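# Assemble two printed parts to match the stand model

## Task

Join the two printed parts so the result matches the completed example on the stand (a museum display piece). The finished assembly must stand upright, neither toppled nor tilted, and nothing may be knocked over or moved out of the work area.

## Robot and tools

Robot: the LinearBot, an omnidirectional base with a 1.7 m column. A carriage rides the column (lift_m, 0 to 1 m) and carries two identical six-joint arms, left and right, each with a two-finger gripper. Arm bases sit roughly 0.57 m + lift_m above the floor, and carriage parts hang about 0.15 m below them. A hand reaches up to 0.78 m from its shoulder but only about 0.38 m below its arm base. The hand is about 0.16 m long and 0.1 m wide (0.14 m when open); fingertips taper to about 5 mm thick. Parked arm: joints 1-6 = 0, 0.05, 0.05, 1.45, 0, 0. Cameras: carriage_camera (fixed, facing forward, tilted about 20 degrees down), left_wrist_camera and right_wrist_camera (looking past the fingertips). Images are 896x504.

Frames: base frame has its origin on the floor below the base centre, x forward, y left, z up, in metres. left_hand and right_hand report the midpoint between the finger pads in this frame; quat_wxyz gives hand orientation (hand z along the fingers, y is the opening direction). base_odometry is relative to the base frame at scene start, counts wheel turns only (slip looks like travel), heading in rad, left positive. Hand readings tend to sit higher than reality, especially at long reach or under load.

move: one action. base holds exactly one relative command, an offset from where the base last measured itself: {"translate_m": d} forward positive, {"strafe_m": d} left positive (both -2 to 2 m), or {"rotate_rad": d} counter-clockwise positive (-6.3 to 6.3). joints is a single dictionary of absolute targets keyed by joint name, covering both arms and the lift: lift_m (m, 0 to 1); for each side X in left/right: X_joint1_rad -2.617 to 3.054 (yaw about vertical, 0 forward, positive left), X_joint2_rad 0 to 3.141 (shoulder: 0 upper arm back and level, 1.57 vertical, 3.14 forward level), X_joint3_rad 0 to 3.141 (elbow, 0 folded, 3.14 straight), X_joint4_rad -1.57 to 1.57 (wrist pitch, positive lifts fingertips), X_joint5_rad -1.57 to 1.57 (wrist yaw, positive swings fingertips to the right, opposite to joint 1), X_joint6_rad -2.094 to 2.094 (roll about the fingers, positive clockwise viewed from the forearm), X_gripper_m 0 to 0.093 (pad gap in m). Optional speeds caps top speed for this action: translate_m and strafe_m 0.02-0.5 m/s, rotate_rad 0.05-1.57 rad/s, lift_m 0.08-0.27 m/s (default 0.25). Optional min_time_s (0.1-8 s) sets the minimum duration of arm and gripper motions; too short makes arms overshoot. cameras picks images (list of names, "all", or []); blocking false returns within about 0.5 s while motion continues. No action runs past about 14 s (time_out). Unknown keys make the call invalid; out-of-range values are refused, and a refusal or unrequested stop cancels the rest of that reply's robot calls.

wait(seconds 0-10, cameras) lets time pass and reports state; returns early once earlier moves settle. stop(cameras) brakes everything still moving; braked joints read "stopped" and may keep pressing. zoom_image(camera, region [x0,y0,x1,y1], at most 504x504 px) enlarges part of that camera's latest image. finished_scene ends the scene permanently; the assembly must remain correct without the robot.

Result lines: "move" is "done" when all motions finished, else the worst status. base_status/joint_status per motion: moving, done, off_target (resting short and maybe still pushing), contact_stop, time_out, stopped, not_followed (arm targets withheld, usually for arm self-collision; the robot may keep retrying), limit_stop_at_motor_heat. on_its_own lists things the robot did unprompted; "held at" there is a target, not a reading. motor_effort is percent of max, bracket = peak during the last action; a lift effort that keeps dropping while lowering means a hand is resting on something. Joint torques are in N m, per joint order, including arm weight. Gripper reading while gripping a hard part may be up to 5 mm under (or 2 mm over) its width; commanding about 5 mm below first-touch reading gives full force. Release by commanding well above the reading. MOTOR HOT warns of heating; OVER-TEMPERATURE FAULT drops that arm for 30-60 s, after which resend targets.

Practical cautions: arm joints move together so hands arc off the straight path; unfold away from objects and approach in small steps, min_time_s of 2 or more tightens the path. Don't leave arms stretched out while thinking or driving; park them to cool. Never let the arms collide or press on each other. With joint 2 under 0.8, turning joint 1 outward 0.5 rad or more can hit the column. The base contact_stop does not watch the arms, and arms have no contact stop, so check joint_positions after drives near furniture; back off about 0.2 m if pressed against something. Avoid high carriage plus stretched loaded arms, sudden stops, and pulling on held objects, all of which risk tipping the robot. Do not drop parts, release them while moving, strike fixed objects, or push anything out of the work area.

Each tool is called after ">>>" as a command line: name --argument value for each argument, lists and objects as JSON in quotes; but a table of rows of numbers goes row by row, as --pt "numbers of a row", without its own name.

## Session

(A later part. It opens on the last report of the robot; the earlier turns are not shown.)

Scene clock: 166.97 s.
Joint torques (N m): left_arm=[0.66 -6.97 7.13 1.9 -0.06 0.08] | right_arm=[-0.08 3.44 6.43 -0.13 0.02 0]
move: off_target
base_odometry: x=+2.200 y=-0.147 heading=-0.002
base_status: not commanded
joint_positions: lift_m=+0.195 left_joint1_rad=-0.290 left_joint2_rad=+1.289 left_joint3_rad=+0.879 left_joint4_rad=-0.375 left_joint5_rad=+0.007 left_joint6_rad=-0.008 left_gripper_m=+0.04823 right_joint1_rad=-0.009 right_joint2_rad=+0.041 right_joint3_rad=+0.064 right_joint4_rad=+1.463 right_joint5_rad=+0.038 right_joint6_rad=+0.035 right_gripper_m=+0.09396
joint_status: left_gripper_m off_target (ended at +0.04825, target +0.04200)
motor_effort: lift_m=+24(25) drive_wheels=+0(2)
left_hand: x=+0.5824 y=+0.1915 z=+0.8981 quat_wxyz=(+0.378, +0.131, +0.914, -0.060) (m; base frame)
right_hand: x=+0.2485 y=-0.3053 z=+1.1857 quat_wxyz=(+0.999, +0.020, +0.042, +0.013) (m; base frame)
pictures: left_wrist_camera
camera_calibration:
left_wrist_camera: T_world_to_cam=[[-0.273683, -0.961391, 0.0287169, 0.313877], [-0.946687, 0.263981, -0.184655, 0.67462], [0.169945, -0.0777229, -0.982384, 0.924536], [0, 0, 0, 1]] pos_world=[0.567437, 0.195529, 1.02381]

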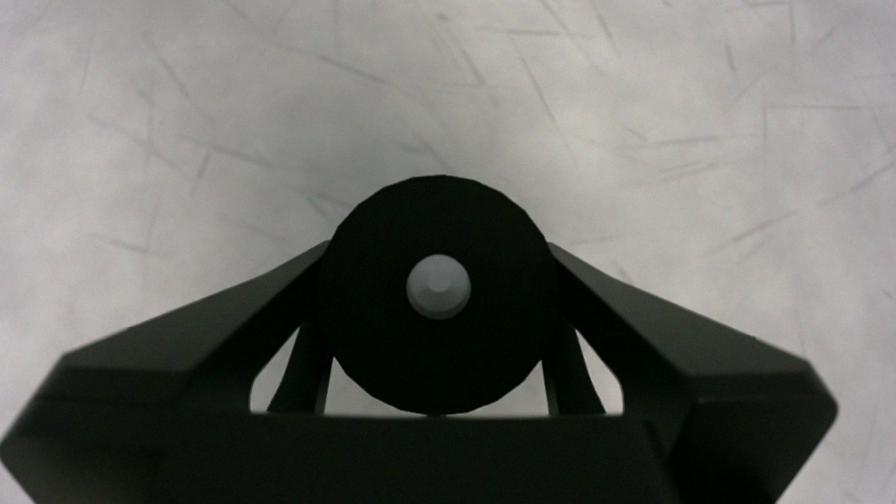

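>>> move --joints '{"lift_m": 0.3}' --speeds '{"lift_m": 0.12}' --cameras '["left_wrist_camera","carriage_camera"]'

>>> move --joints '{"lift_m": 0.42, "left_joint1_rad": -0.12}' --min_time_s 2 --cameras '["left_wrist_camera","carriage_camera"]'

>>> zoom_image --camera "carriage_camera" --region '[250, 220, 450, 420]'

Scene clock: 186.67 s.
Joint torques (N m): left_arm=[0.59 -6.79 7.32 1.94 -0.06 0.08] | right_arm=[-0.09 3.43 6.43 -0.09 0.03 0]
move: done
base_odometry: x=+2.200 y=-0.147 heading=-0.002
base_status: not commanded
joint_positions: lift_m=+0.300 left_joint1_rad=-0.290 left_joint2_rad=+1.289 left_joint3_rad=+0.876 left_joint4_rad=-0.380 left_joint5_rad=+0.007 left_joint6_rad=-0.008 left_gripper_m=+0.04823 right_joint1_rad=-0.009 right_joint2_rad=+0.041 right_joint3_rad=+0.064 right_joint4_rad=+1.463 right_joint5_rad=+0.038 right_joint6_rad=+0.035 right_gripper_m=+0.09396
joint_status: all done
motor_effort: lift_m=+29(36) drive_wheels=+1(5)
left_hand: x=+0.5810 y=+0.1919 z=+1.0004 quat_wxyz=(+0.375, +0.131, +0.916, -0.059) (m; base frame)
right_hand: x=+0.2485 y=-0.3053 z=+1.2901 quat_wxyz=(+0.999, +0.020, +0.042, +0.013) (m; base frame)
pictures: carriage_camera, left_wrist_camera
camera_calibration:
carriage_camera: T_world_to_cam=[[0.0455443, -0.998657, 0.0246839, -0.0390784], [-0.295408, -0.0370684, -0.954652, 1.25571], [0.954285, 0.0361871, -0.296699, 0.241989], [0, 0, 0, 1]] pos_world=[0.1418, -0.00123564, 1.27153]
left_wrist_camera: T_world_to_cam=[[-0.273452, -0.961459, 0.0286547, 0.310917], [-0.948071, 0.264374, -0.176825, 0.684809], [0.162435, -0.0755199, -0.983825, 1.03069], [0, 0, 0, 1]] pos_world=[0.566849, 0.195726, 1.1262]

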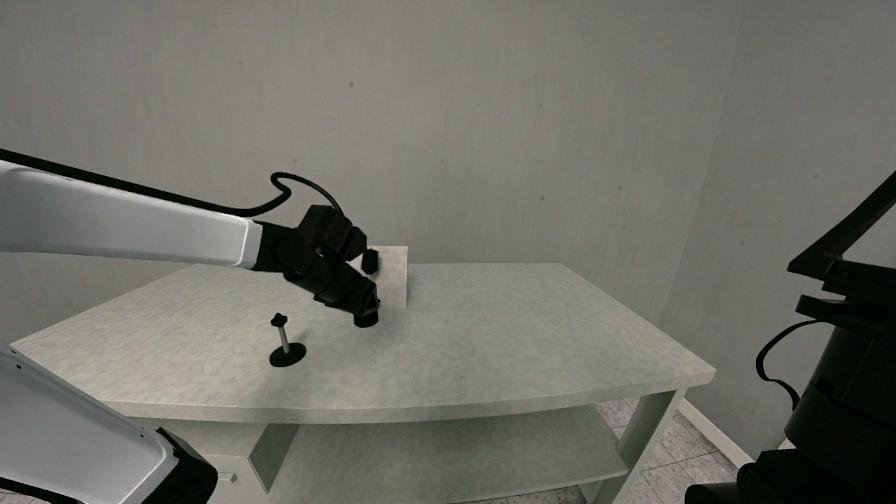

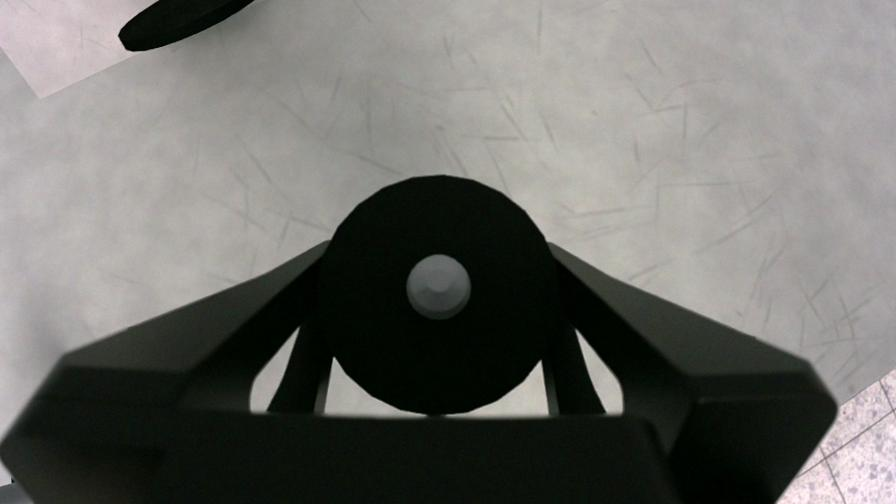

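Scene clock: 188.97 s.
Joint torques (N m): left_arm=[0.66 -6.97 7.41 1.95 -0.06 0.09] | right_arm=[-0.08 3.45 6.42 -0.13 0.02 0]
move: done
base_odometry: x=+2.200 y=-0.147 heading=-0.002
base_status: not commanded
joint_positions: lift_m=+0.420 left_joint1_rad=-0.126 left_joint2_rad=+1.289 left_joint3_rad=+0.875 left_joint4_rad=-0.382 left_joint5_rad=+0.007 left_joint6_rad=-0.008 left_gripper_m=+0.04823 right_joint1_rad=-0.009 right_joint2_rad=+0.041 right_joint3_rad=+0.064 right_joint4_rad=+1.462 right_joint5_rad=+0.038 right_joint6_rad=+0.035 right_gripper_m=+0.09396
joint_status: all done
motor_effort: lift_m=+31(37) drive_wheels=+1(5)
left_hand: x=+0.5930 y=+0.2511 z=+1.1195 quat_wxyz=(+0.377, +0.056, +0.924, -0.028) (m; base frame)
right_hand: x=+0.2486 y=-0.3053 z=+1.4101 quat_wxyz=(+0.999, +0.020, +0.042, +0.013) (m; base frame)
pictures: carriage_camera, left_wrist_camera
camera_calibration:
carriage_camera: T_world_to_cam=[[0.0455443, -0.998657, 0.0246839, -0.0420405], [-0.295408, -0.0370684, -0.954652, 1.37027], [0.954285, 0.0361871, -0.296699, 0.277592], [0, 0, 0, 1]] pos_world=[0.1418, -0.00123564, 1.39153]
left_wrist_camera: T_world_to_cam=[[-0.112894, -0.993204, 0.0282914, 0.280866], [-0.979093, 0.106351, -0.173397, 0.755913], [0.16921, -0.0472754, -0.984446, 1.1399], [0, 0, 0, 1]] pos_world=[0.578935, 0.252454, 1.24529]

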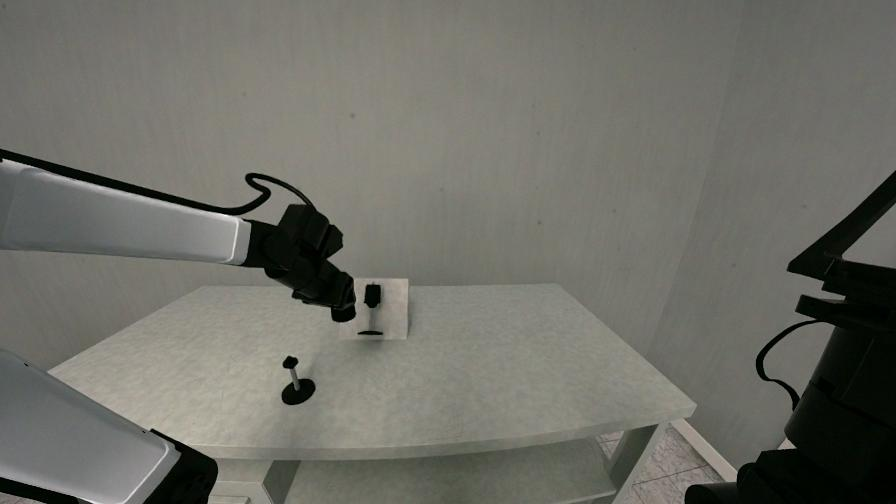

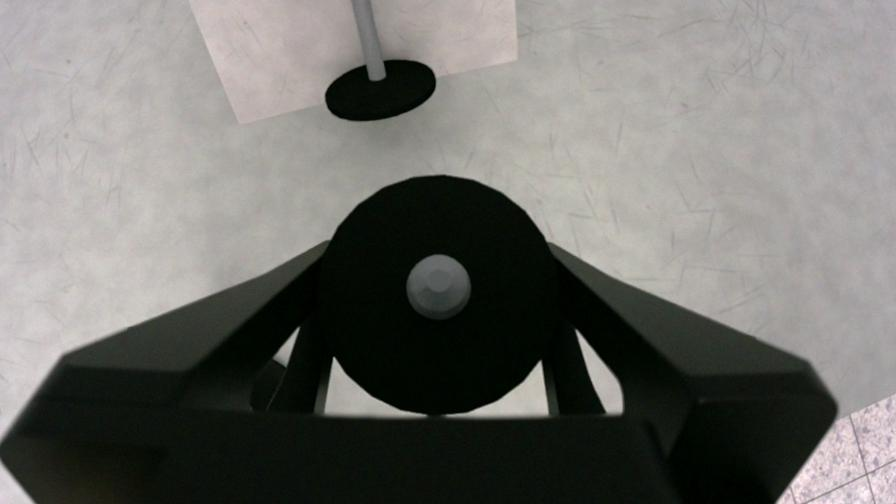

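Scaled by 2.520 from the camera's 896x504 image, which has a finer 1280x720 frame.

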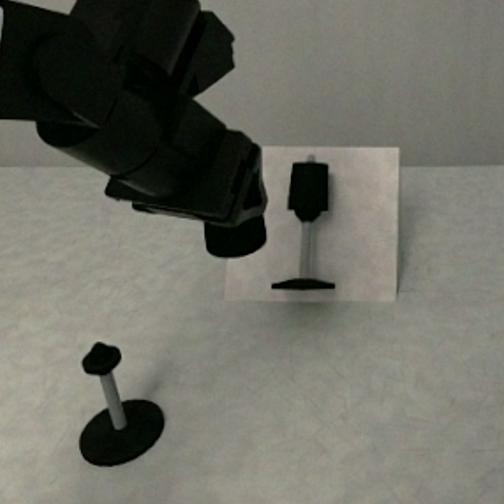

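>>> move --joints '{"left_joint1_rad": 0.0, "left_joint4_rad": -0.95}' --min_time_s 2 --cameras '["left_wrist_camera"]'

Scene clock: 196.07 s.
Joint torques (N m): left_arm=[0.68 -6.06 6.65 0.86 -0.06 0.08] | right_arm=[-0.08 3.44 6.42 -0.13 0.03 0]
move: done
base_odometry: x=+2.200 y=-0.147 heading=-0.002
base_status: not commanded
joint_positions: lift_m=+0.420 left_joint1_rad=-0.006 left_joint2_rad=+1.289 left_joint3_rad=+0.875 left_joint4_rad=-0.938 left_joint5_rad=+0.007 left_joint6_rad=-0.008 left_gripper_m=+0.04823 right_joint1_rad=-0.009 right_joint2_rad=+0.041 right_joint3_rad=+0.064 right_joint4_rad=+1.462 right_joint5_rad=+0.038 right_joint6_rad=+0.035 right_gripper_m=+0.09396
joint_status: all done
motor_effort: lift_m=+29(32) drive_wheels=+1(3)
left_hand: x=+0.4766 y=+0.2959 z=+1.0547 quat_wxyz=(+0.110, -0.001, +0.994, -0.004) (m; base frame)
right_hand: x=+0.2486 y=-0.3053 z=+1.4101 quat_wxyz=(+0.999, +0.020, +0.042, +0.013) (m; base frame)
pictures: left_wrist_camera
camera_calibration:
left_wrist_camera: T_world_to_cam=[[0.0199759, -0.999648, 0.017479, 0.264131], [-0.928336, -0.0120543, 0.371547, 0.0620495], [-0.371205, -0.0236484, -0.92825, 1.28923], [0, 0, 0, 1]] pos_world=[0.530895, 0.295274, 1.16906]

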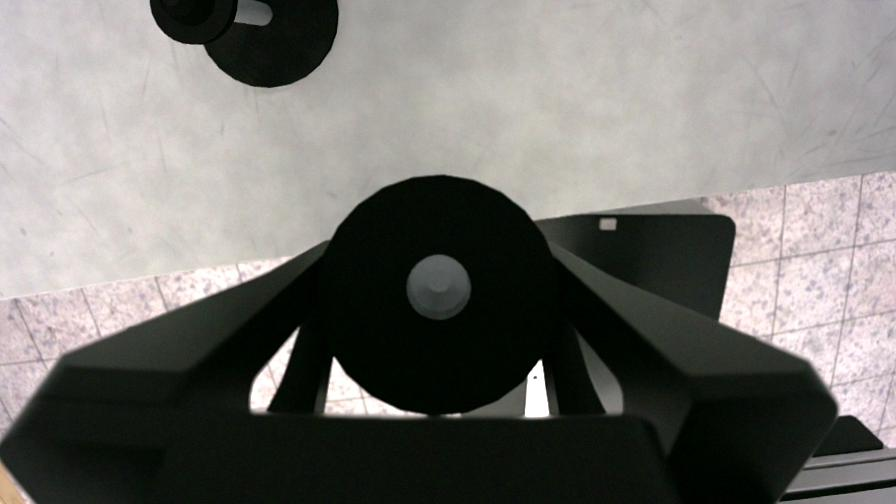

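>>> move --joints '{"left_joint4_rad": -0.8}' --min_time_s 1 --cameras '["left_wrist_camera"]'

Scene clock: 200.30 s.
Joint torques (N m): left_arm=[0.7 -6.3 6.83 1.39 -0.06 0.09] | right_arm=[-0.09 3.44 6.43 -0.13 0.03 0.01]
move: done
base_odometry: x=+2.200 y=-0.147 heading=-0.002
base_status: not commanded
joint_positions: lift_m=+0.420 left_joint1_rad=-0.006 left_joint2_rad=+1.289 left_joint3_rad=+0.875 left_joint4_rad=-0.825 left_joint5_rad=+0.007 left_joint6_rad=-0.008 left_gripper_m=+0.04823 right_joint1_rad=-0.009 right_joint2_rad=+0.041 right_joint3_rad=+0.064 right_joint4_rad=+1.462 right_joint5_rad=+0.038 right_joint6_rad=+0.035 right_gripper_m=+0.09396
joint_status: all done
motor_effort: lift_m=+29(31) drive_wheels=+2(3)
left_hand: x=+0.5035 y=+0.2958 z=+1.0623 quat_wxyz=(+0.166, +0.000, +0.986, -0.004) (m; base frame)
right_hand: x=+0.2486 y=-0.3053 z=+1.4101 quat_wxyz=(+0.999, +0.020, +0.042, +0.013) (m; base frame)
pictures: left_wrist_camera
camera_calibration:
left_wrist_camera: T_world_to_cam=[[0.0178382, -0.999636, 0.0202499, 0.261416], [-0.964284, -0.0118471, 0.264607, 0.215865], [-0.26427, -0.0242468, -0.964144, 1.29075], [0, 0, 0, 1]] pos_world=[0.544599, 0.295175, 1.18206]

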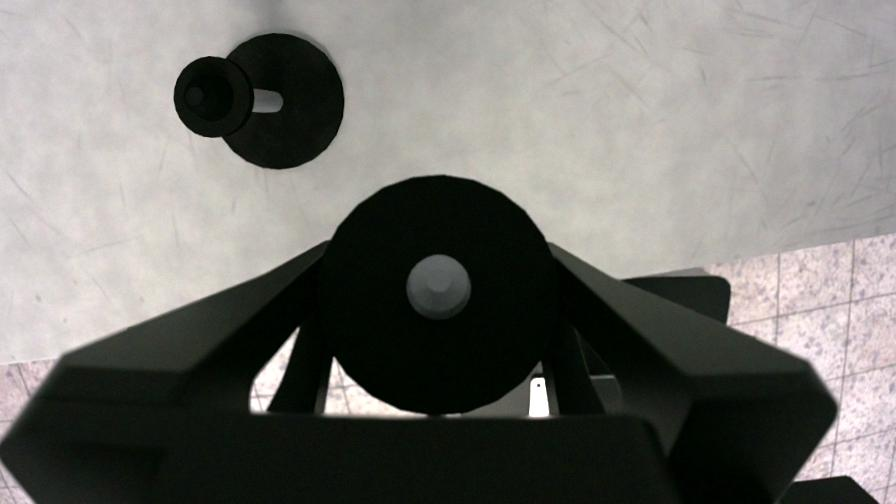

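>>> move --joints '{"left_joint1_rad": 0.28, "left_joint2_rad": 1.125, "left_joint3_rad": 0.77, "left_joint4_rad": -0.40}' --min_time_s 2.5 --cameras '["left_wrist_camera","carriage_camera"]'

>>> move --joints '{"lift_m": 0.36}' --cameras '["carriage_camera"]'

>>> zoom_image --camera "carriage_camera" --region '[230, 250, 380, 400]'

Scene clock: 226.53 s.
Joint torques (N m): left_arm=[0.7 -6.52 6.63 2.06 -0.05 0.08] | right_arm=[-0.09 3.45 6.43 -0.13 0.02 0.01]
move: done
base_odometry: x=+2.200 y=-0.147 heading=-0.002
base_status: not commanded
joint_positions: lift_m=+0.420 left_joint1_rad=+0.274 left_joint2_rad=+1.152 left_joint3_rad=+0.775 left_joint4_rad=-0.432 left_joint5_rad=+0.006 left_joint6_rad=-0.008 left_gripper_m=+0.04823 right_joint1_rad=-0.009 right_joint2_rad=+0.041 right_joint3_rad=+0.064 right_joint4_rad=+1.462 right_joint5_rad=+0.038 right_joint6_rad=+0.035 right_gripper_m=+0.09396
joint_status: all done
motor_effort: lift_m=+30(32) drive_wheels=+1(3)
left_hand: x=+0.5492 y=+0.3879 z=+1.1139 quat_wxyz=(+0.369, -0.129, +0.919, +0.047) (m; base frame)
right_hand: x=+0.2486 y=-0.3053 z=+1.4101 quat_wxyz=(+0.999, +0.020, +0.042, +0.013) (m; base frame)
pictures: carriage_camera, left_wrist_camera
camera_calibration:
carriage_camera: T_world_to_cam=[[0.0455443, -0.998657, 0.0246839, -0.0420405], [-0.295408, -0.0370684, -0.954652, 1.37027], [0.954285, 0.0361871, -0.296699, 0.277592], [0, 0, 0, 1]] pos_world=[0.1418, -0.00123564, 1.39153]
left_wrist_camera: T_world_to_cam=[[0.28353, -0.958558, 0.0278683, 0.181235], [-0.945198, -0.284248, -0.160637, 0.816229], [0.161901, 0.0192043, -0.98662, 1.12902], [0, 0, 0, 1]] pos_world=[0.537323, 0.384054, 1.23998]

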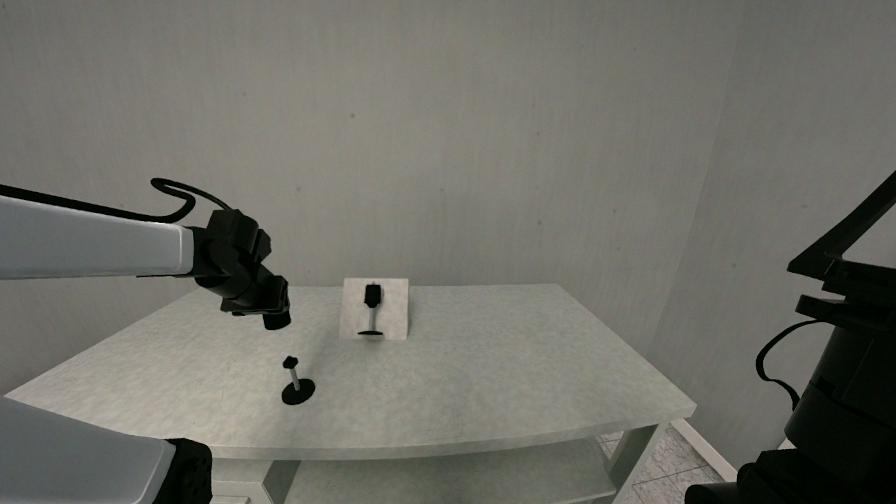

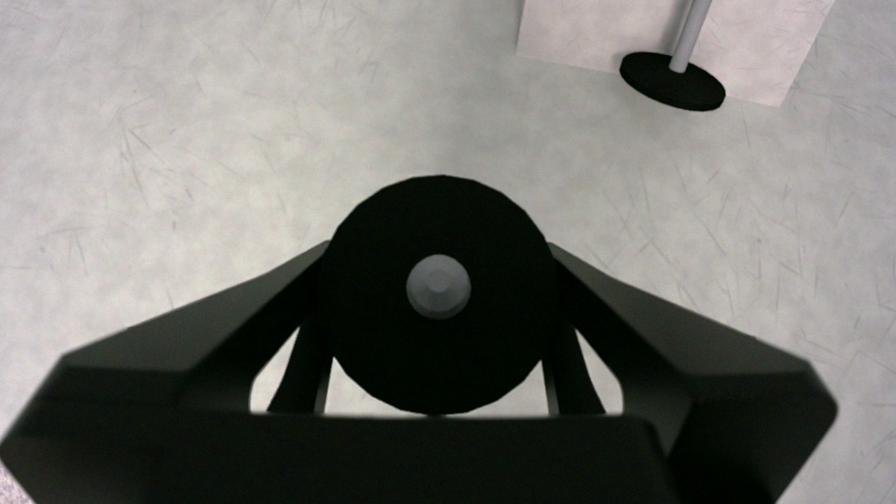

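Scene clock: 227.30 s.
Joint torques (N m): left_arm=[0.64 -5.61 7.46 2.01 -0.07 0.08] | right_arm=[-0.09 3.45 6.42 -0.13 0.02 0]
move: done
base_odometry: x=+2.200 y=-0.147 heading=-0.002
base_status: not commanded
joint_positions: lift_m=+0.360 left_joint1_rad=+0.274 left_joint2_rad=+1.144 left_joint3_rad=+0.765 left_joint4_rad=-0.419 left_joint5_rad=+0.006 left_joint6_rad=-0.008 left_gripper_m=+0.04823 right_joint1_rad=-0.009 right_joint2_rad=+0.041 right_joint3_rad=+0.064 right_joint4_rad=+1.462 right_joint5_rad=+0.038 right_joint6_rad=+0.035 right_gripper_m=+0.09396
joint_status: all done
motor_effort: lift_m=+23(24) drive_wheels=+0(5)
left_hand: x=+0.5490 y=+0.3878 z=+1.0549 quat_wxyz=(+0.374, -0.129, +0.917, +0.047) (m; base frame)
right_hand: x=+0.2486 y=-0.3053 z=+1.3506 quat_wxyz=(+0.999, +0.020, +0.042, +0.013) (m; base frame)
pictures: carriage_camera
camera_calibration:
carriage_camera: T_world_to_cam=[[0.0455443, -0.998657, 0.0246839, -0.0405718], [-0.295408, -0.0370684, -0.954652, 1.31347], [0.954285, 0.0361871, -0.296699, 0.259939], [0, 0, 0, 1]] pos_world=[0.1418, -0.00123564, 1.33203]

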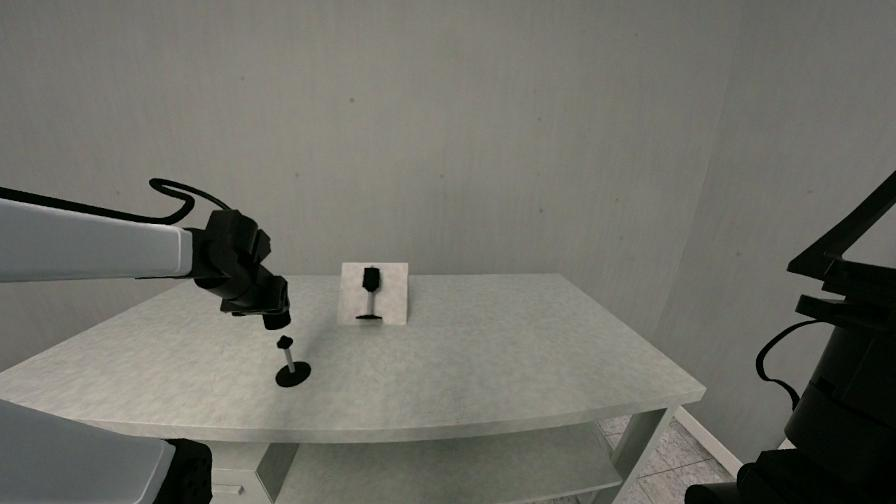

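Scaled by 3.360 from the camera's 896x504 image, which has a finer 1280x720 frame.

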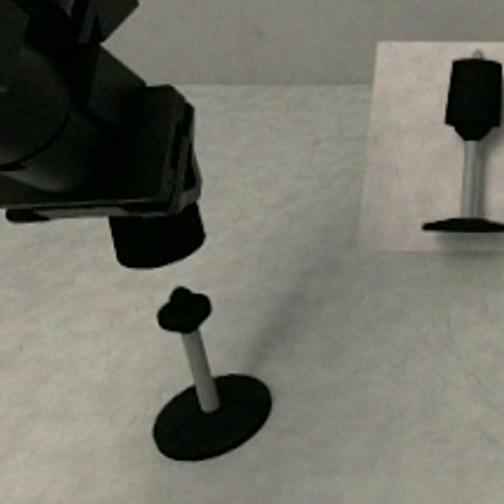

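>>> move --joints '{"left_joint2_rad": 1.155, "left_joint3_rad": 0.792, "left_joint4_rad": -0.393}' --min_time_s 1

>>> move --joints '{"lift_m": 0.335}' --speeds '{"lift_m": 0.08}' --cameras '["carriage_camera"]'

>>> zoom_image --camera "carriage_camera" --region '[240, 290, 330, 380]'

Scene clock: 247.63 s.
Joint torques (N m): left_arm=[0.68 -2.86 9.18 2.1 -0.07 0.09] | right_arm=[-0.09 3.44 6.42 -0.13 0.02 0.01]
move: done
base_odometry: x=+2.200 y=-0.147 heading=-0.002
base_status: not commanded
joint_positions: lift_m=+0.360 left_joint1_rad=+0.274 left_joint2_rad=+1.144 left_joint3_rad=+0.765 left_joint4_rad=-0.419 left_joint5_rad=+0.006 left_joint6_rad=-0.008 left_gripper_m=+0.04823 right_joint1_rad=-0.009 right_joint2_rad=+0.041 right_joint3_rad=+0.064 right_joint4_rad=+1.462 right_joint5_rad=+0.038 right_joint6_rad=+0.035 right_gripper_m=+0.09396
joint_status: all done
motor_effort: lift_m=+24(26) drive_wheels=+1(3)
left_hand: x=+0.5490 y=+0.3878 z=+1.0549 quat_wxyz=(+0.374, -0.129, +0.917, +0.047) (m; base frame)
right_hand: x=+0.2486 y=-0.3053 z=+1.3506 quat_wxyz=(+0.999, +0.020, +0.042, +0.013) (m; base frame)
pictures: none

Scene clock: 248.30 s.
Joint torques (N m): left_arm=[0.69 -3.12 9.05 2.03 -0.06 0.09] | right_arm=[-0.08 3.45 6.43 -0.11 0.03 0.01]
move: done
base_odometry: x=+2.200 y=-0.147 heading=-0.002
base_status: not commanded
joint_positions: lift_m=+0.335 left_joint1_rad=+0.274 left_joint2_rad=+1.147 left_joint3_rad=+0.766 left_joint4_rad=-0.415 left_joint5_rad=+0.006 left_joint6_rad=-0.008 left_gripper_m=+0.04823 right_joint1_rad=-0.009 right_joint2_rad=+0.041 right_joint3_rad=+0.064 right_joint4_rad=+1.462 right_joint5_rad=+0.038 right_joint6_rad=+0.035 right_gripper_m=+0.09396
joint_status: all done
motor_effort: lift_m=+24(25) drive_wheels=-3(5)
left_hand: x=+0.5501 y=+0.3881 z=+1.0304 quat_wxyz=(+0.375, -0.129, +0.917, +0.047) (m; base frame)
right_hand: x=+0.2486 y=-0.3053 z=+1.3256 quat_wxyz=(+0.999, +0.020, +0.042, +0.013) (m; base frame)
pictures: carriage_camera
camera_calibration:
carriage_camera: T_world_to_cam=[[0.0455443, -0.998657, 0.0246839, -0.0399547], [-0.295408, -0.0370684, -0.954652, 1.2896], [0.954285, 0.0361871, -0.296699, 0.252521], [0, 0, 0, 1]] pos_world=[0.1418, -0.00123564, 1.30703]

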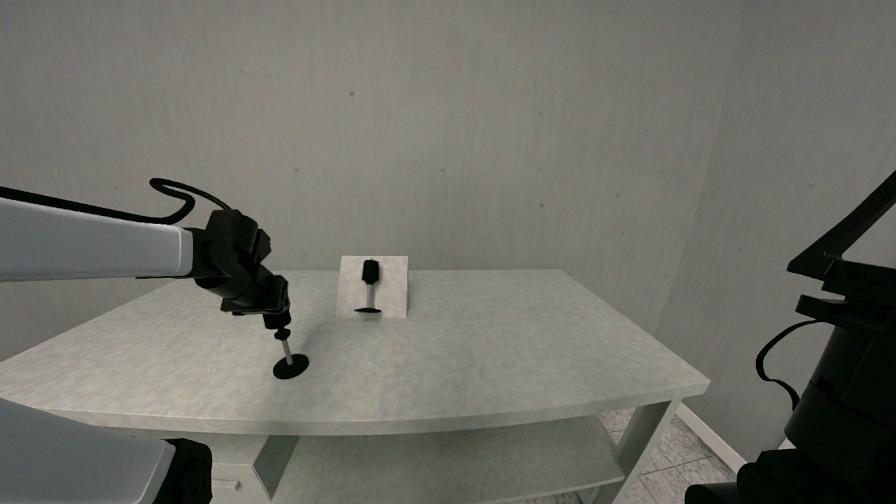

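Scaled by 5.600 from the camera's 896x504 image, which has a finer 1280x720 frame.

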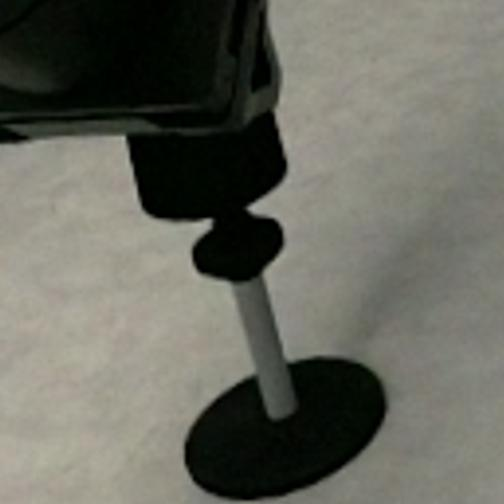

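>>> move --joints '{"lift_m": 0.35, "left_joint2_rad": 1.183, "left_joint3_rad": 0.812, "left_joint4_rad": -0.385}' --min_time_s 1 --cameras '["carriage_camera"]'

>>> zoom_image --camera "carriage_camera" --region '[240, 290, 330, 380]'

Scene clock: 256.77 s.
Joint torques (N m): left_arm=[0.66 -3.04 9.8 2.05 -0.05 0.09] | right_arm=[-0.09 3.45 6.48 -0.15 0.02 0.01]
move: done
base_odometry: x=+2.200 y=-0.147 heading=-0.002
base_status: not commanded
joint_positions: lift_m=+0.350 left_joint1_rad=+0.274 left_joint2_rad=+1.171 left_joint3_rad=+0.777 left_joint4_rad=-0.411 left_joint5_rad=+0.006 left_joint6_rad=-0.008 left_gripper_m=+0.04823 right_joint1_rad=-0.009 right_joint2_rad=+0.041 right_joint3_rad=+0.064 right_joint4_rad=+1.462 right_joint5_rad=+0.038 right_joint6_rad=+0.035 right_gripper_m=+0.09396
joint_status: all done
motor_effort: lift_m=+29(38) drive_wheels=+3(5)
left_hand: x=+0.5538 y=+0.3892 z=+1.0424 quat_wxyz=(+0.371, -0.129, +0.919, +0.047) (m; base frame)
right_hand: x=+0.2486 y=-0.3053 z=+1.3401 quat_wxyz=(+0.999, +0.020, +0.042, +0.013) (m; base frame)
pictures: carriage_camera
camera_calibration:
carriage_camera: T_world_to_cam=[[0.0455443, -0.998657, 0.0246839, -0.0403126], [-0.295408, -0.0370684, -0.954652, 1.30344], [0.954285, 0.0361871, -0.296699, 0.256824], [0, 0, 0, 1]] pos_world=[0.1418, -0.00123564, 1.32153]

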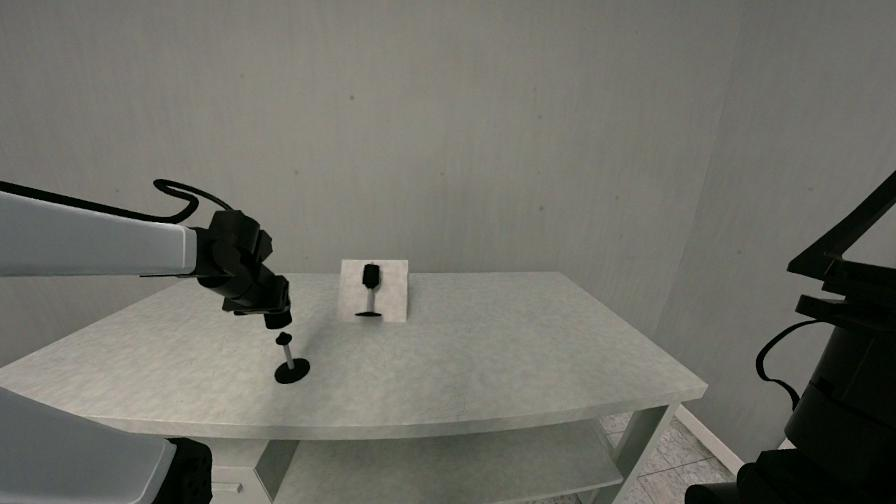

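Scaled by 5.600 from the camera's 896x504 image, which has a finer 1280x720 frame.

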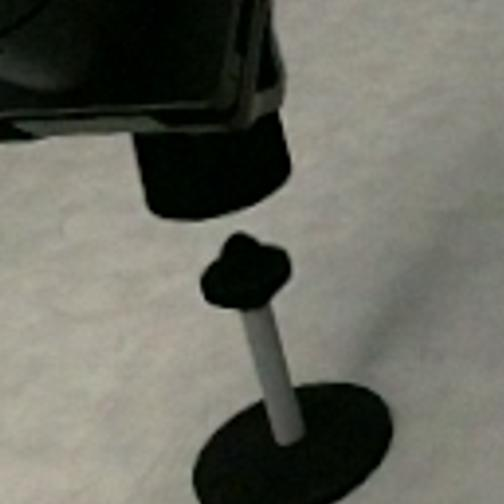

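>>> move --joints '{"lift_m": 0.331, "left_joint1_rad": 0.262}' --speeds '{"lift_m": 0.08}' --min_time_s 1 --cameras '["carriage_camera"]'

>>> zoom_image --camera "carriage_camera" --region '[255, 305, 315, 365]'

Scene clock: 284.00 s.
Joint torques (N m): left_arm=[-0.4 -3.25 9.25 2.05 -0.07 0.09] | right_arm=[-0.1 3.44 6.42 -0.13 0.02 0.01]
move: done
base_odometry: x=+2.200 y=-0.147 heading=-0.002
base_status: not commanded
joint_positions: lift_m=+0.331 left_joint1_rad=+0.268 left_joint2_rad=+1.173 left_joint3_rad=+0.784 left_joint4_rad=-0.408 left_joint5_rad=+0.006 left_joint6_rad=-0.008 left_gripper_m=+0.04823 right_joint1_rad=-0.009 right_joint2_rad=+0.041 right_joint3_rad=+0.064 right_joint4_rad=+1.462 right_joint5_rad=+0.038 right_joint6_rad=+0.035 right_gripper_m=+0.09396
joint_status: all done
motor_effort: lift_m=+23(26) drive_wheels=+2(5)
left_hand: x=+0.5563 y=+0.3875 z=+1.0266 quat_wxyz=(+0.374, -0.126, +0.918, +0.046) (m; base frame)
right_hand: x=+0.2486 y=-0.3053 z=+1.3217 quat_wxyz=(+0.999, +0.020, +0.042, +0.013) (m; base frame)
pictures: carriage_camera
camera_calibration:
carriage_camera: T_world_to_cam=[[0.0455443, -0.998657, 0.0246839, -0.0398584], [-0.295408, -0.0370684, -0.954652, 1.28588], [0.954285, 0.0361871, -0.296699, 0.251364], [0, 0, 0, 1]] pos_world=[0.1418, -0.00123564, 1.30313]

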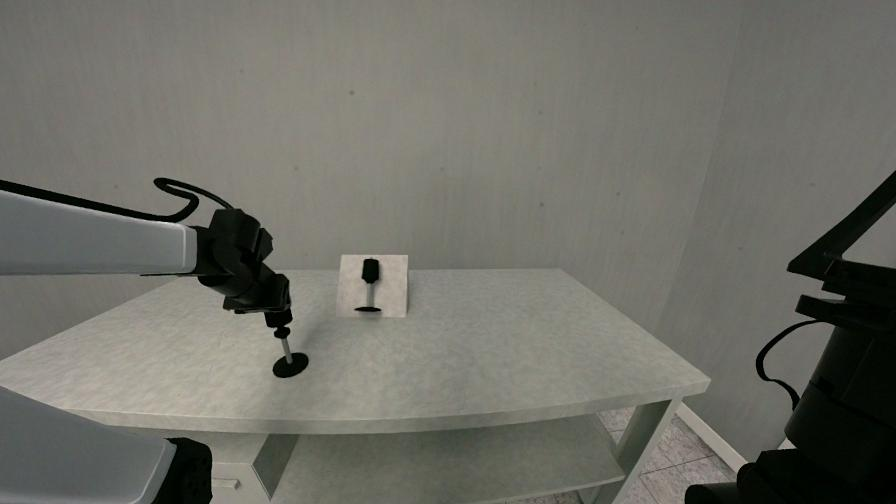

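Scaled by 8.400 from the camera's 896x504 image, which has a finer 1280x720 frame.

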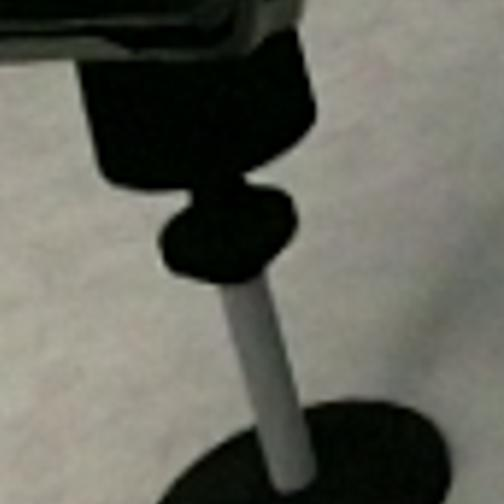

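>>> move --joints '{"lift_m": 0.318}' --speeds '{"lift_m": 0.08}' --cameras '["carriage_camera", "left_wrist_camera"]'

>>> zoom_image --camera "carriage_camera" --region '[255, 305, 315, 365]'

Scene clock: 297.20 s.
Joint torques (N m): left_arm=[-0.39 -3.37 8.99 2.03 -0.06 0.09] | right_arm=[-0.08 3.44 6.42 -0.13 0.02 0]
move: done
base_odometry: x=+2.200 y=-0.147 heading=-0.002
base_status: not commanded
joint_positions: lift_m=+0.318 left_joint1_rad=+0.268 left_joint2_rad=+1.174 left_joint3_rad=+0.786 left_joint4_rad=-0.405 left_joint5_rad=+0.006 left_joint6_rad=-0.008 left_gripper_m=+0.04823 right_joint1_rad=-0.009 right_joint2_rad=+0.041 right_joint3_rad=+0.064 right_joint4_rad=+1.462 right_joint5_rad=+0.038 right_joint6_rad=+0.035 right_gripper_m=+0.09396
joint_status: all done
motor_effort: lift_m=+25(25) drive_wheels=-3(4)
left_hand: x=+0.5573 y=+0.3877 z=+1.0149 quat_wxyz=(+0.376, -0.126, +0.917, +0.046) (m; base frame)
right_hand: x=+0.2486 y=-0.3053 z=+1.3087 quat_wxyz=(+0.999, +0.020, +0.042, +0.013) (m; base frame)
pictures: carriage_camera, left_wrist_camera
camera_calibration:
carriage_camera: T_world_to_cam=[[0.0455443, -0.998657, 0.0246839, -0.0395375], [-0.295408, -0.0370684, -0.954652, 1.27347], [0.954285, 0.0361871, -0.296699, 0.247507], [0, 0, 0, 1]] pos_world=[0.1418, -0.00123564, 1.29013]
left_wrist_camera: T_world_to_cam=[[0.276524, -0.960596, 0.0280855, 0.186003], [-0.944581, -0.277062, -0.176075, 0.820455], [0.176918, 0.02216, -0.983976, 1.01777], [0, 0, 0, 1]] pos_world=[0.543491, 0.383437, 1.1407]

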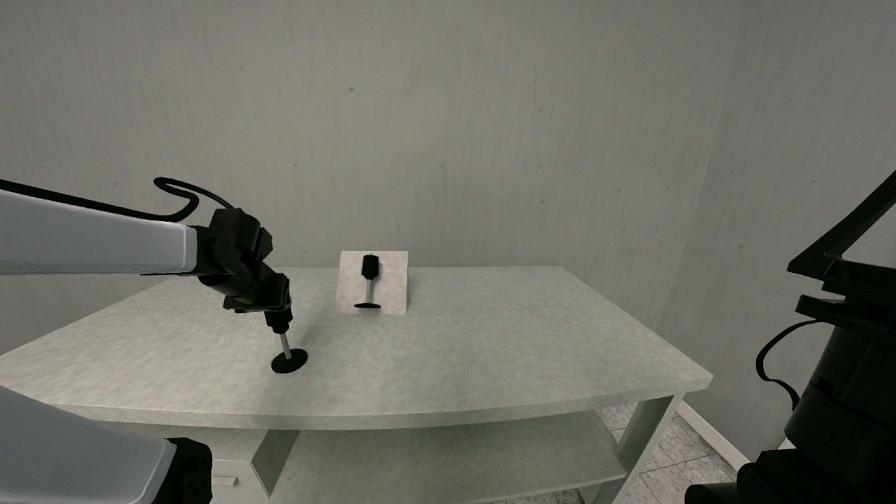

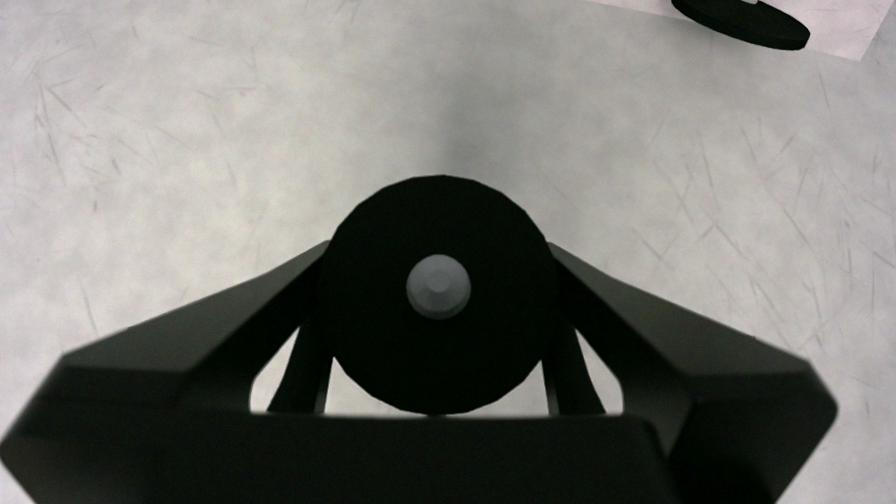

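Scaled by 8.400 from the camera's 896x504 image, which has a finer 1280x720 frame.

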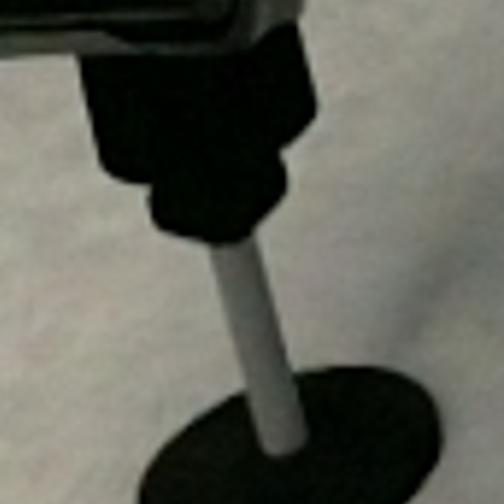

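>>> move --joints '{"lift_m": 0.31}' --speeds '{"lift_m": 0.08}' --cameras '["carriage_camera"]'

>>> zoom_image --camera "carriage_camera" --region '[255, 305, 315, 365]'

Scene clock: 301.50 s.
Joint torques (N m): left_arm=[-0.38 -3.67 8.91 2.04 -0.05 0.08] | right_arm=[-0.1 3.52 6.39 -0.15 0.02 0.01]
move: done
base_odometry: x=+2.200 y=-0.147 heading=-0.002
base_status: not commanded
joint_positions: lift_m=+0.310 left_joint1_rad=+0.268 left_joint2_rad=+1.176 left_joint3_rad=+0.788 left_joint4_rad=-0.406 left_joint5_rad=+0.006 left_joint6_rad=-0.008 left_gripper_m=+0.04823 right_joint1_rad=-0.009 right_joint2_rad=+0.041 right_joint3_rad=+0.064 right_joint4_rad=+1.462 right_joint5_rad=+0.038 right_joint6_rad=+0.035 right_gripper_m=+0.09396
joint_status: all done
motor_effort: lift_m=+23(25) drive_wheels=-4(5)
left_hand: x=+0.5576 y=+0.3878 z=+1.0068 quat_wxyz=(+0.376, -0.126, +0.917, +0.046) (m; base frame)
right_hand: x=+0.2486 y=-0.3053 z=+1.3007 quat_wxyz=(+0.999, +0.020, +0.042, +0.013) (m; base frame)
pictures: carriage_camera
camera_calibration:
carriage_camera: T_world_to_cam=[[0.0455443, -0.998657, 0.0246839, -0.0393401], [-0.295408, -0.0370684, -0.954652, 1.26583], [0.954285, 0.0361871, -0.296699, 0.245134], [0, 0, 0, 1]] pos_world=[0.1418, -0.00123564, 1.28213]

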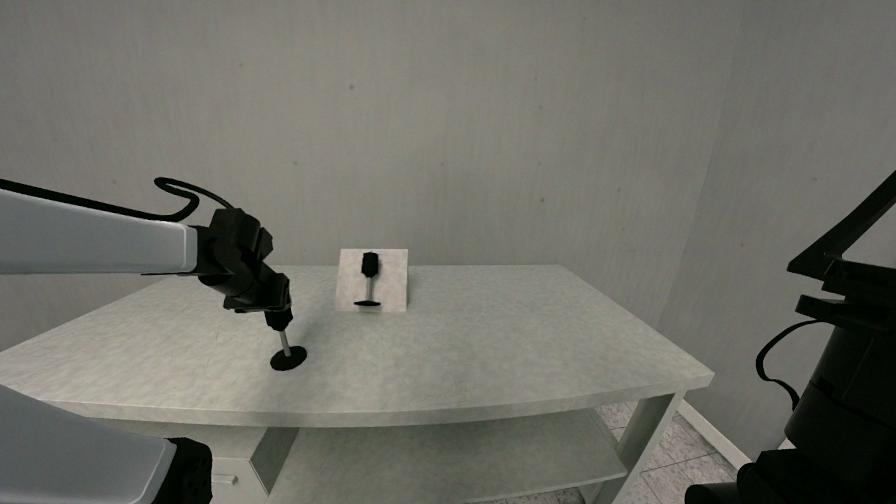

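Scaled by 8.400 from the camera's 896x504 image, which has a finer 1280x720 frame.

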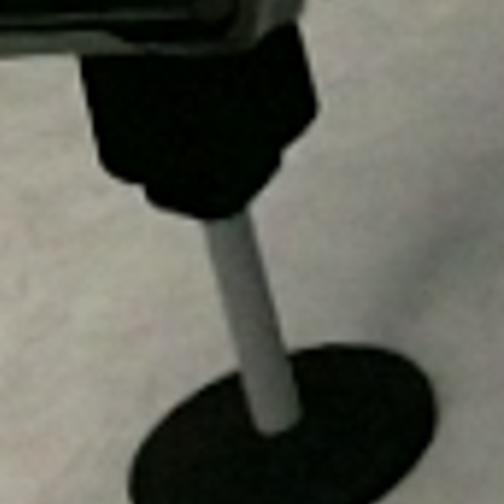

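>>> zoom_image --camera "carriage_camera" --region '[335, 240, 410, 315]'

>>> move --joints '{"lift_m": 0.303}' --speeds '{"lift_m": 0.08}' --cameras '["carriage_camera"]'

>>> zoom_image --camera "carriage_camera" --region '[255, 305, 315, 365]'

Scaled by 6.720 from the camera's 896x504 image, which has a finer 1280x720 frame.

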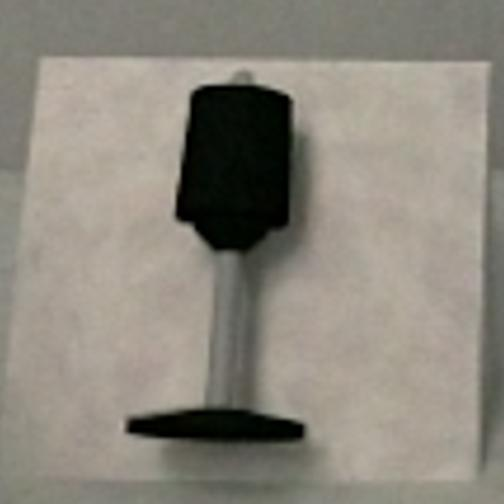

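Scene clock: 308.87 s.
Joint torques (N m): left_arm=[-0.39 -3.48 8.88 2.02 -0.05 0.08] | right_arm=[-0.1 3.37 6.5 -0.11 0.03 0.01]
move: done
base_odometry: x=+2.200 y=-0.147 heading=-0.002
base_status: not commanded
joint_positions: lift_m=+0.303 left_joint1_rad=+0.268 left_joint2_rad=+1.176 left_joint3_rad=+0.789 left_joint4_rad=-0.404 left_joint5_rad=+0.006 left_joint6_rad=-0.008 left_gripper_m=+0.04823 right_joint1_rad=-0.009 right_joint2_rad=+0.041 right_joint3_rad=+0.064 right_joint4_rad=+1.462 right_joint5_rad=+0.038 right_joint6_rad=+0.035 right_gripper_m=+0.09396
joint_status: all done
motor_effort: lift_m=+22(24) drive_wheels=-4(5)
left_hand: x=+0.5580 y=+0.3880 z=+1.0004 quat_wxyz=(+0.377, -0.126, +0.917, +0.046) (m; base frame)
right_hand: x=+0.2486 y=-0.3053 z=+1.2937 quat_wxyz=(+0.999, +0.020, +0.042, +0.013) (m; base frame)
pictures: carriage_camera
camera_calibration:
carriage_camera: T_world_to_cam=[[0.0455443, -0.998657, 0.0246839, -0.0391673], [-0.295408, -0.0370684, -0.954652, 1.25915], [0.954285, 0.0361871, -0.296699, 0.243057], [0, 0, 0, 1]] pos_world=[0.1418, -0.00123564, 1.27513]

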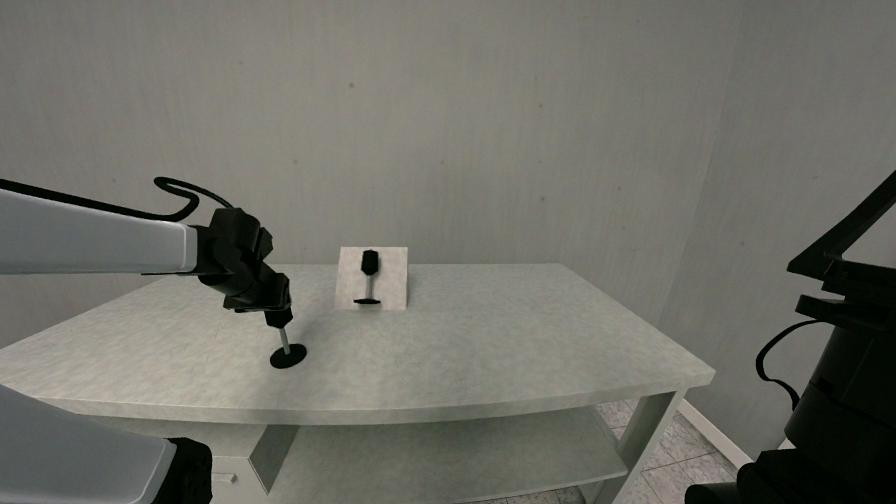

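Scaled by 8.400 from the camera's 896x504 image, which has a finer 1280x720 frame.

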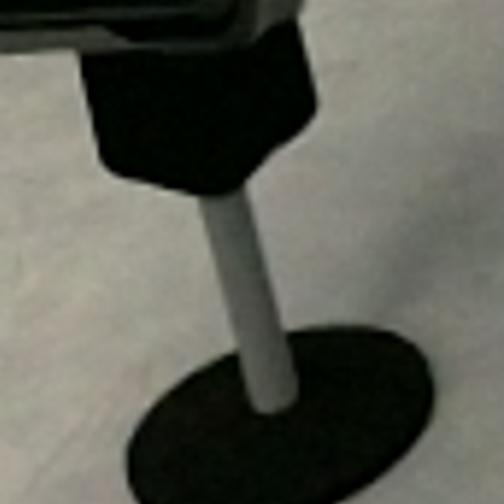

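>>> move --joints '{"lift_m": 0.299}' --speeds '{"lift_m": 0.08}' --cameras '["carriage_camera"]'

>>> zoom_image --camera "carriage_camera" --region '[255, 305, 315, 365]'

Scene clock: 319.90 s.
Joint torques (N m): left_arm=[-0.38 -3.6 8.77 1.99 -0.04 0.08] | right_arm=[-0.09 3.45 6.28 -0.09 0.02 0]
move: done
base_odometry: x=+2.200 y=-0.147 heading=-0.002
base_status: not commanded
joint_positions: lift_m=+0.299 left_joint1_rad=+0.268 left_joint2_rad=+1.176 left_joint3_rad=+0.790 left_joint4_rad=-0.397 left_joint5_rad=+0.005 left_joint6_rad=-0.007 left_gripper_m=+0.04823 right_joint1_rad=-0.009 right_joint2_rad=+0.041 right_joint3_rad=+0.064 right_joint4_rad=+1.462 right_joint5_rad=+0.038 right_joint6_rad=+0.035 right_gripper_m=+0.09396
joint_status: all done
motor_effort: lift_m=+23(25) drive_wheels=+0(5)
left_hand: x=+0.5594 y=+0.3886 z=+0.9983 quat_wxyz=(+0.381, -0.126, +0.915, +0.048) (m; base frame)
right_hand: x=+0.2486 y=-0.3053 z=+1.2897 quat_wxyz=(+0.999, +0.020, +0.042, +0.013) (m; base frame)
pictures: carriage_camera
camera_calibration:
carriage_camera: T_world_to_cam=[[0.0455443, -0.998657, 0.0246839, -0.0390686], [-0.295408, -0.0370684, -0.954652, 1.25533], [0.954285, 0.0361871, -0.296699, 0.24187], [0, 0, 0, 1]] pos_world=[0.1418, -0.00123564, 1.27113]

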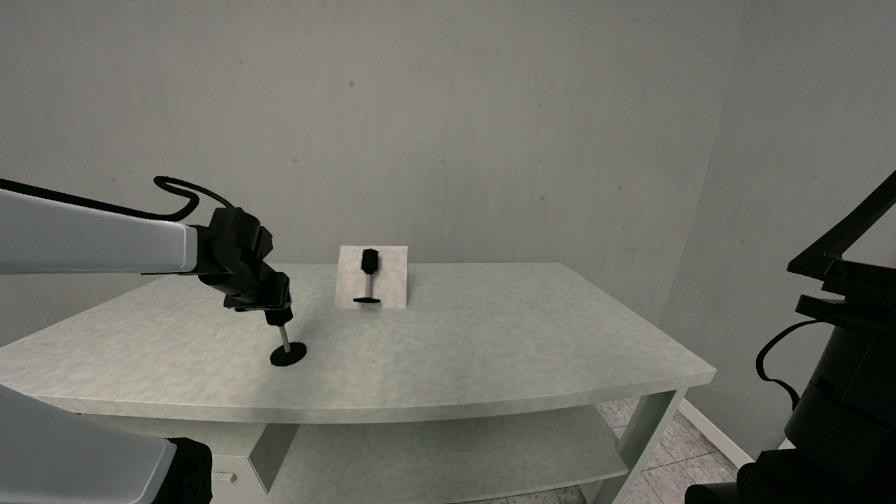

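Scaled by 8.400 from the camera's 896x504 image, which has a finer 1280x720 frame.

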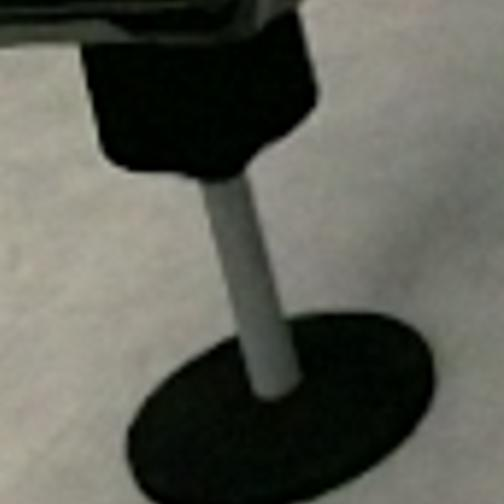

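>>> move --joints '{"lift_m": 0.295}' --speeds '{"lift_m": 0.08}' --cameras '["carriage_camera"]'

>>> zoom_image --camera "carriage_camera" --region '[255, 295, 315, 370]'

Scene clock: 328.60 s.
Joint torques (N m): left_arm=[-0.39 -3.6 8.47 1.88 -0.1 0.08] | right_arm=[-0.1 3.45 6.46 -0.12 0.02 0.01]
move: done
base_odometry: x=+2.200 y=-0.147 heading=-0.002
base_status: not commanded
joint_positions: lift_m=+0.295 left_joint1_rad=+0.268 left_joint2_rad=+1.176 left_joint3_rad=+0.794 left_joint4_rad=-0.387 left_joint5_rad=+0.005 left_joint6_rad=-0.007 left_gripper_m=+0.04823 right_joint1_rad=-0.009 right_joint2_rad=+0.041 right_joint3_rad=+0.064 right_joint4_rad=+1.462 right_joint5_rad=+0.038 right_joint6_rad=+0.035 right_gripper_m=+0.09396
joint_status: all done
motor_effort: lift_m=+22(24) drive_wheels=+1(4)
left_hand: x=+0.5619 y=+0.3893 z=+0.9977 quat_wxyz=(+0.387, -0.125, +0.912, +0.048) (m; base frame)
right_hand: x=+0.2486 y=-0.3053 z=+1.2857 quat_wxyz=(+0.999, +0.020, +0.042, +0.013) (m; base frame)
pictures: carriage_camera
camera_calibration:
carriage_camera: T_world_to_cam=[[0.0455443, -0.998657, 0.0246839, -0.0389698], [-0.295408, -0.0370684, -0.954652, 1.25151], [0.954285, 0.0361871, -0.296699, 0.240683], [0, 0, 0, 1]] pos_world=[0.1418, -0.00123564, 1.26713]

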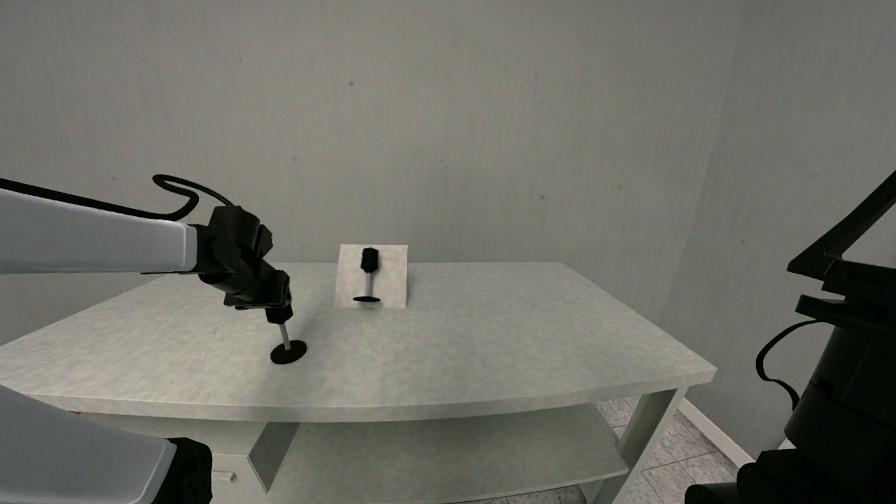

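Scaled by 6.720 from the camera's 896x504 image, which has a finer 1280x720 frame.

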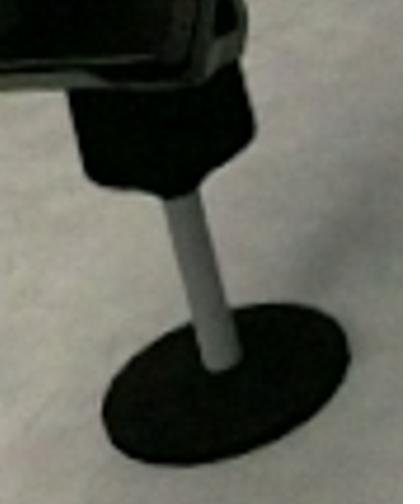

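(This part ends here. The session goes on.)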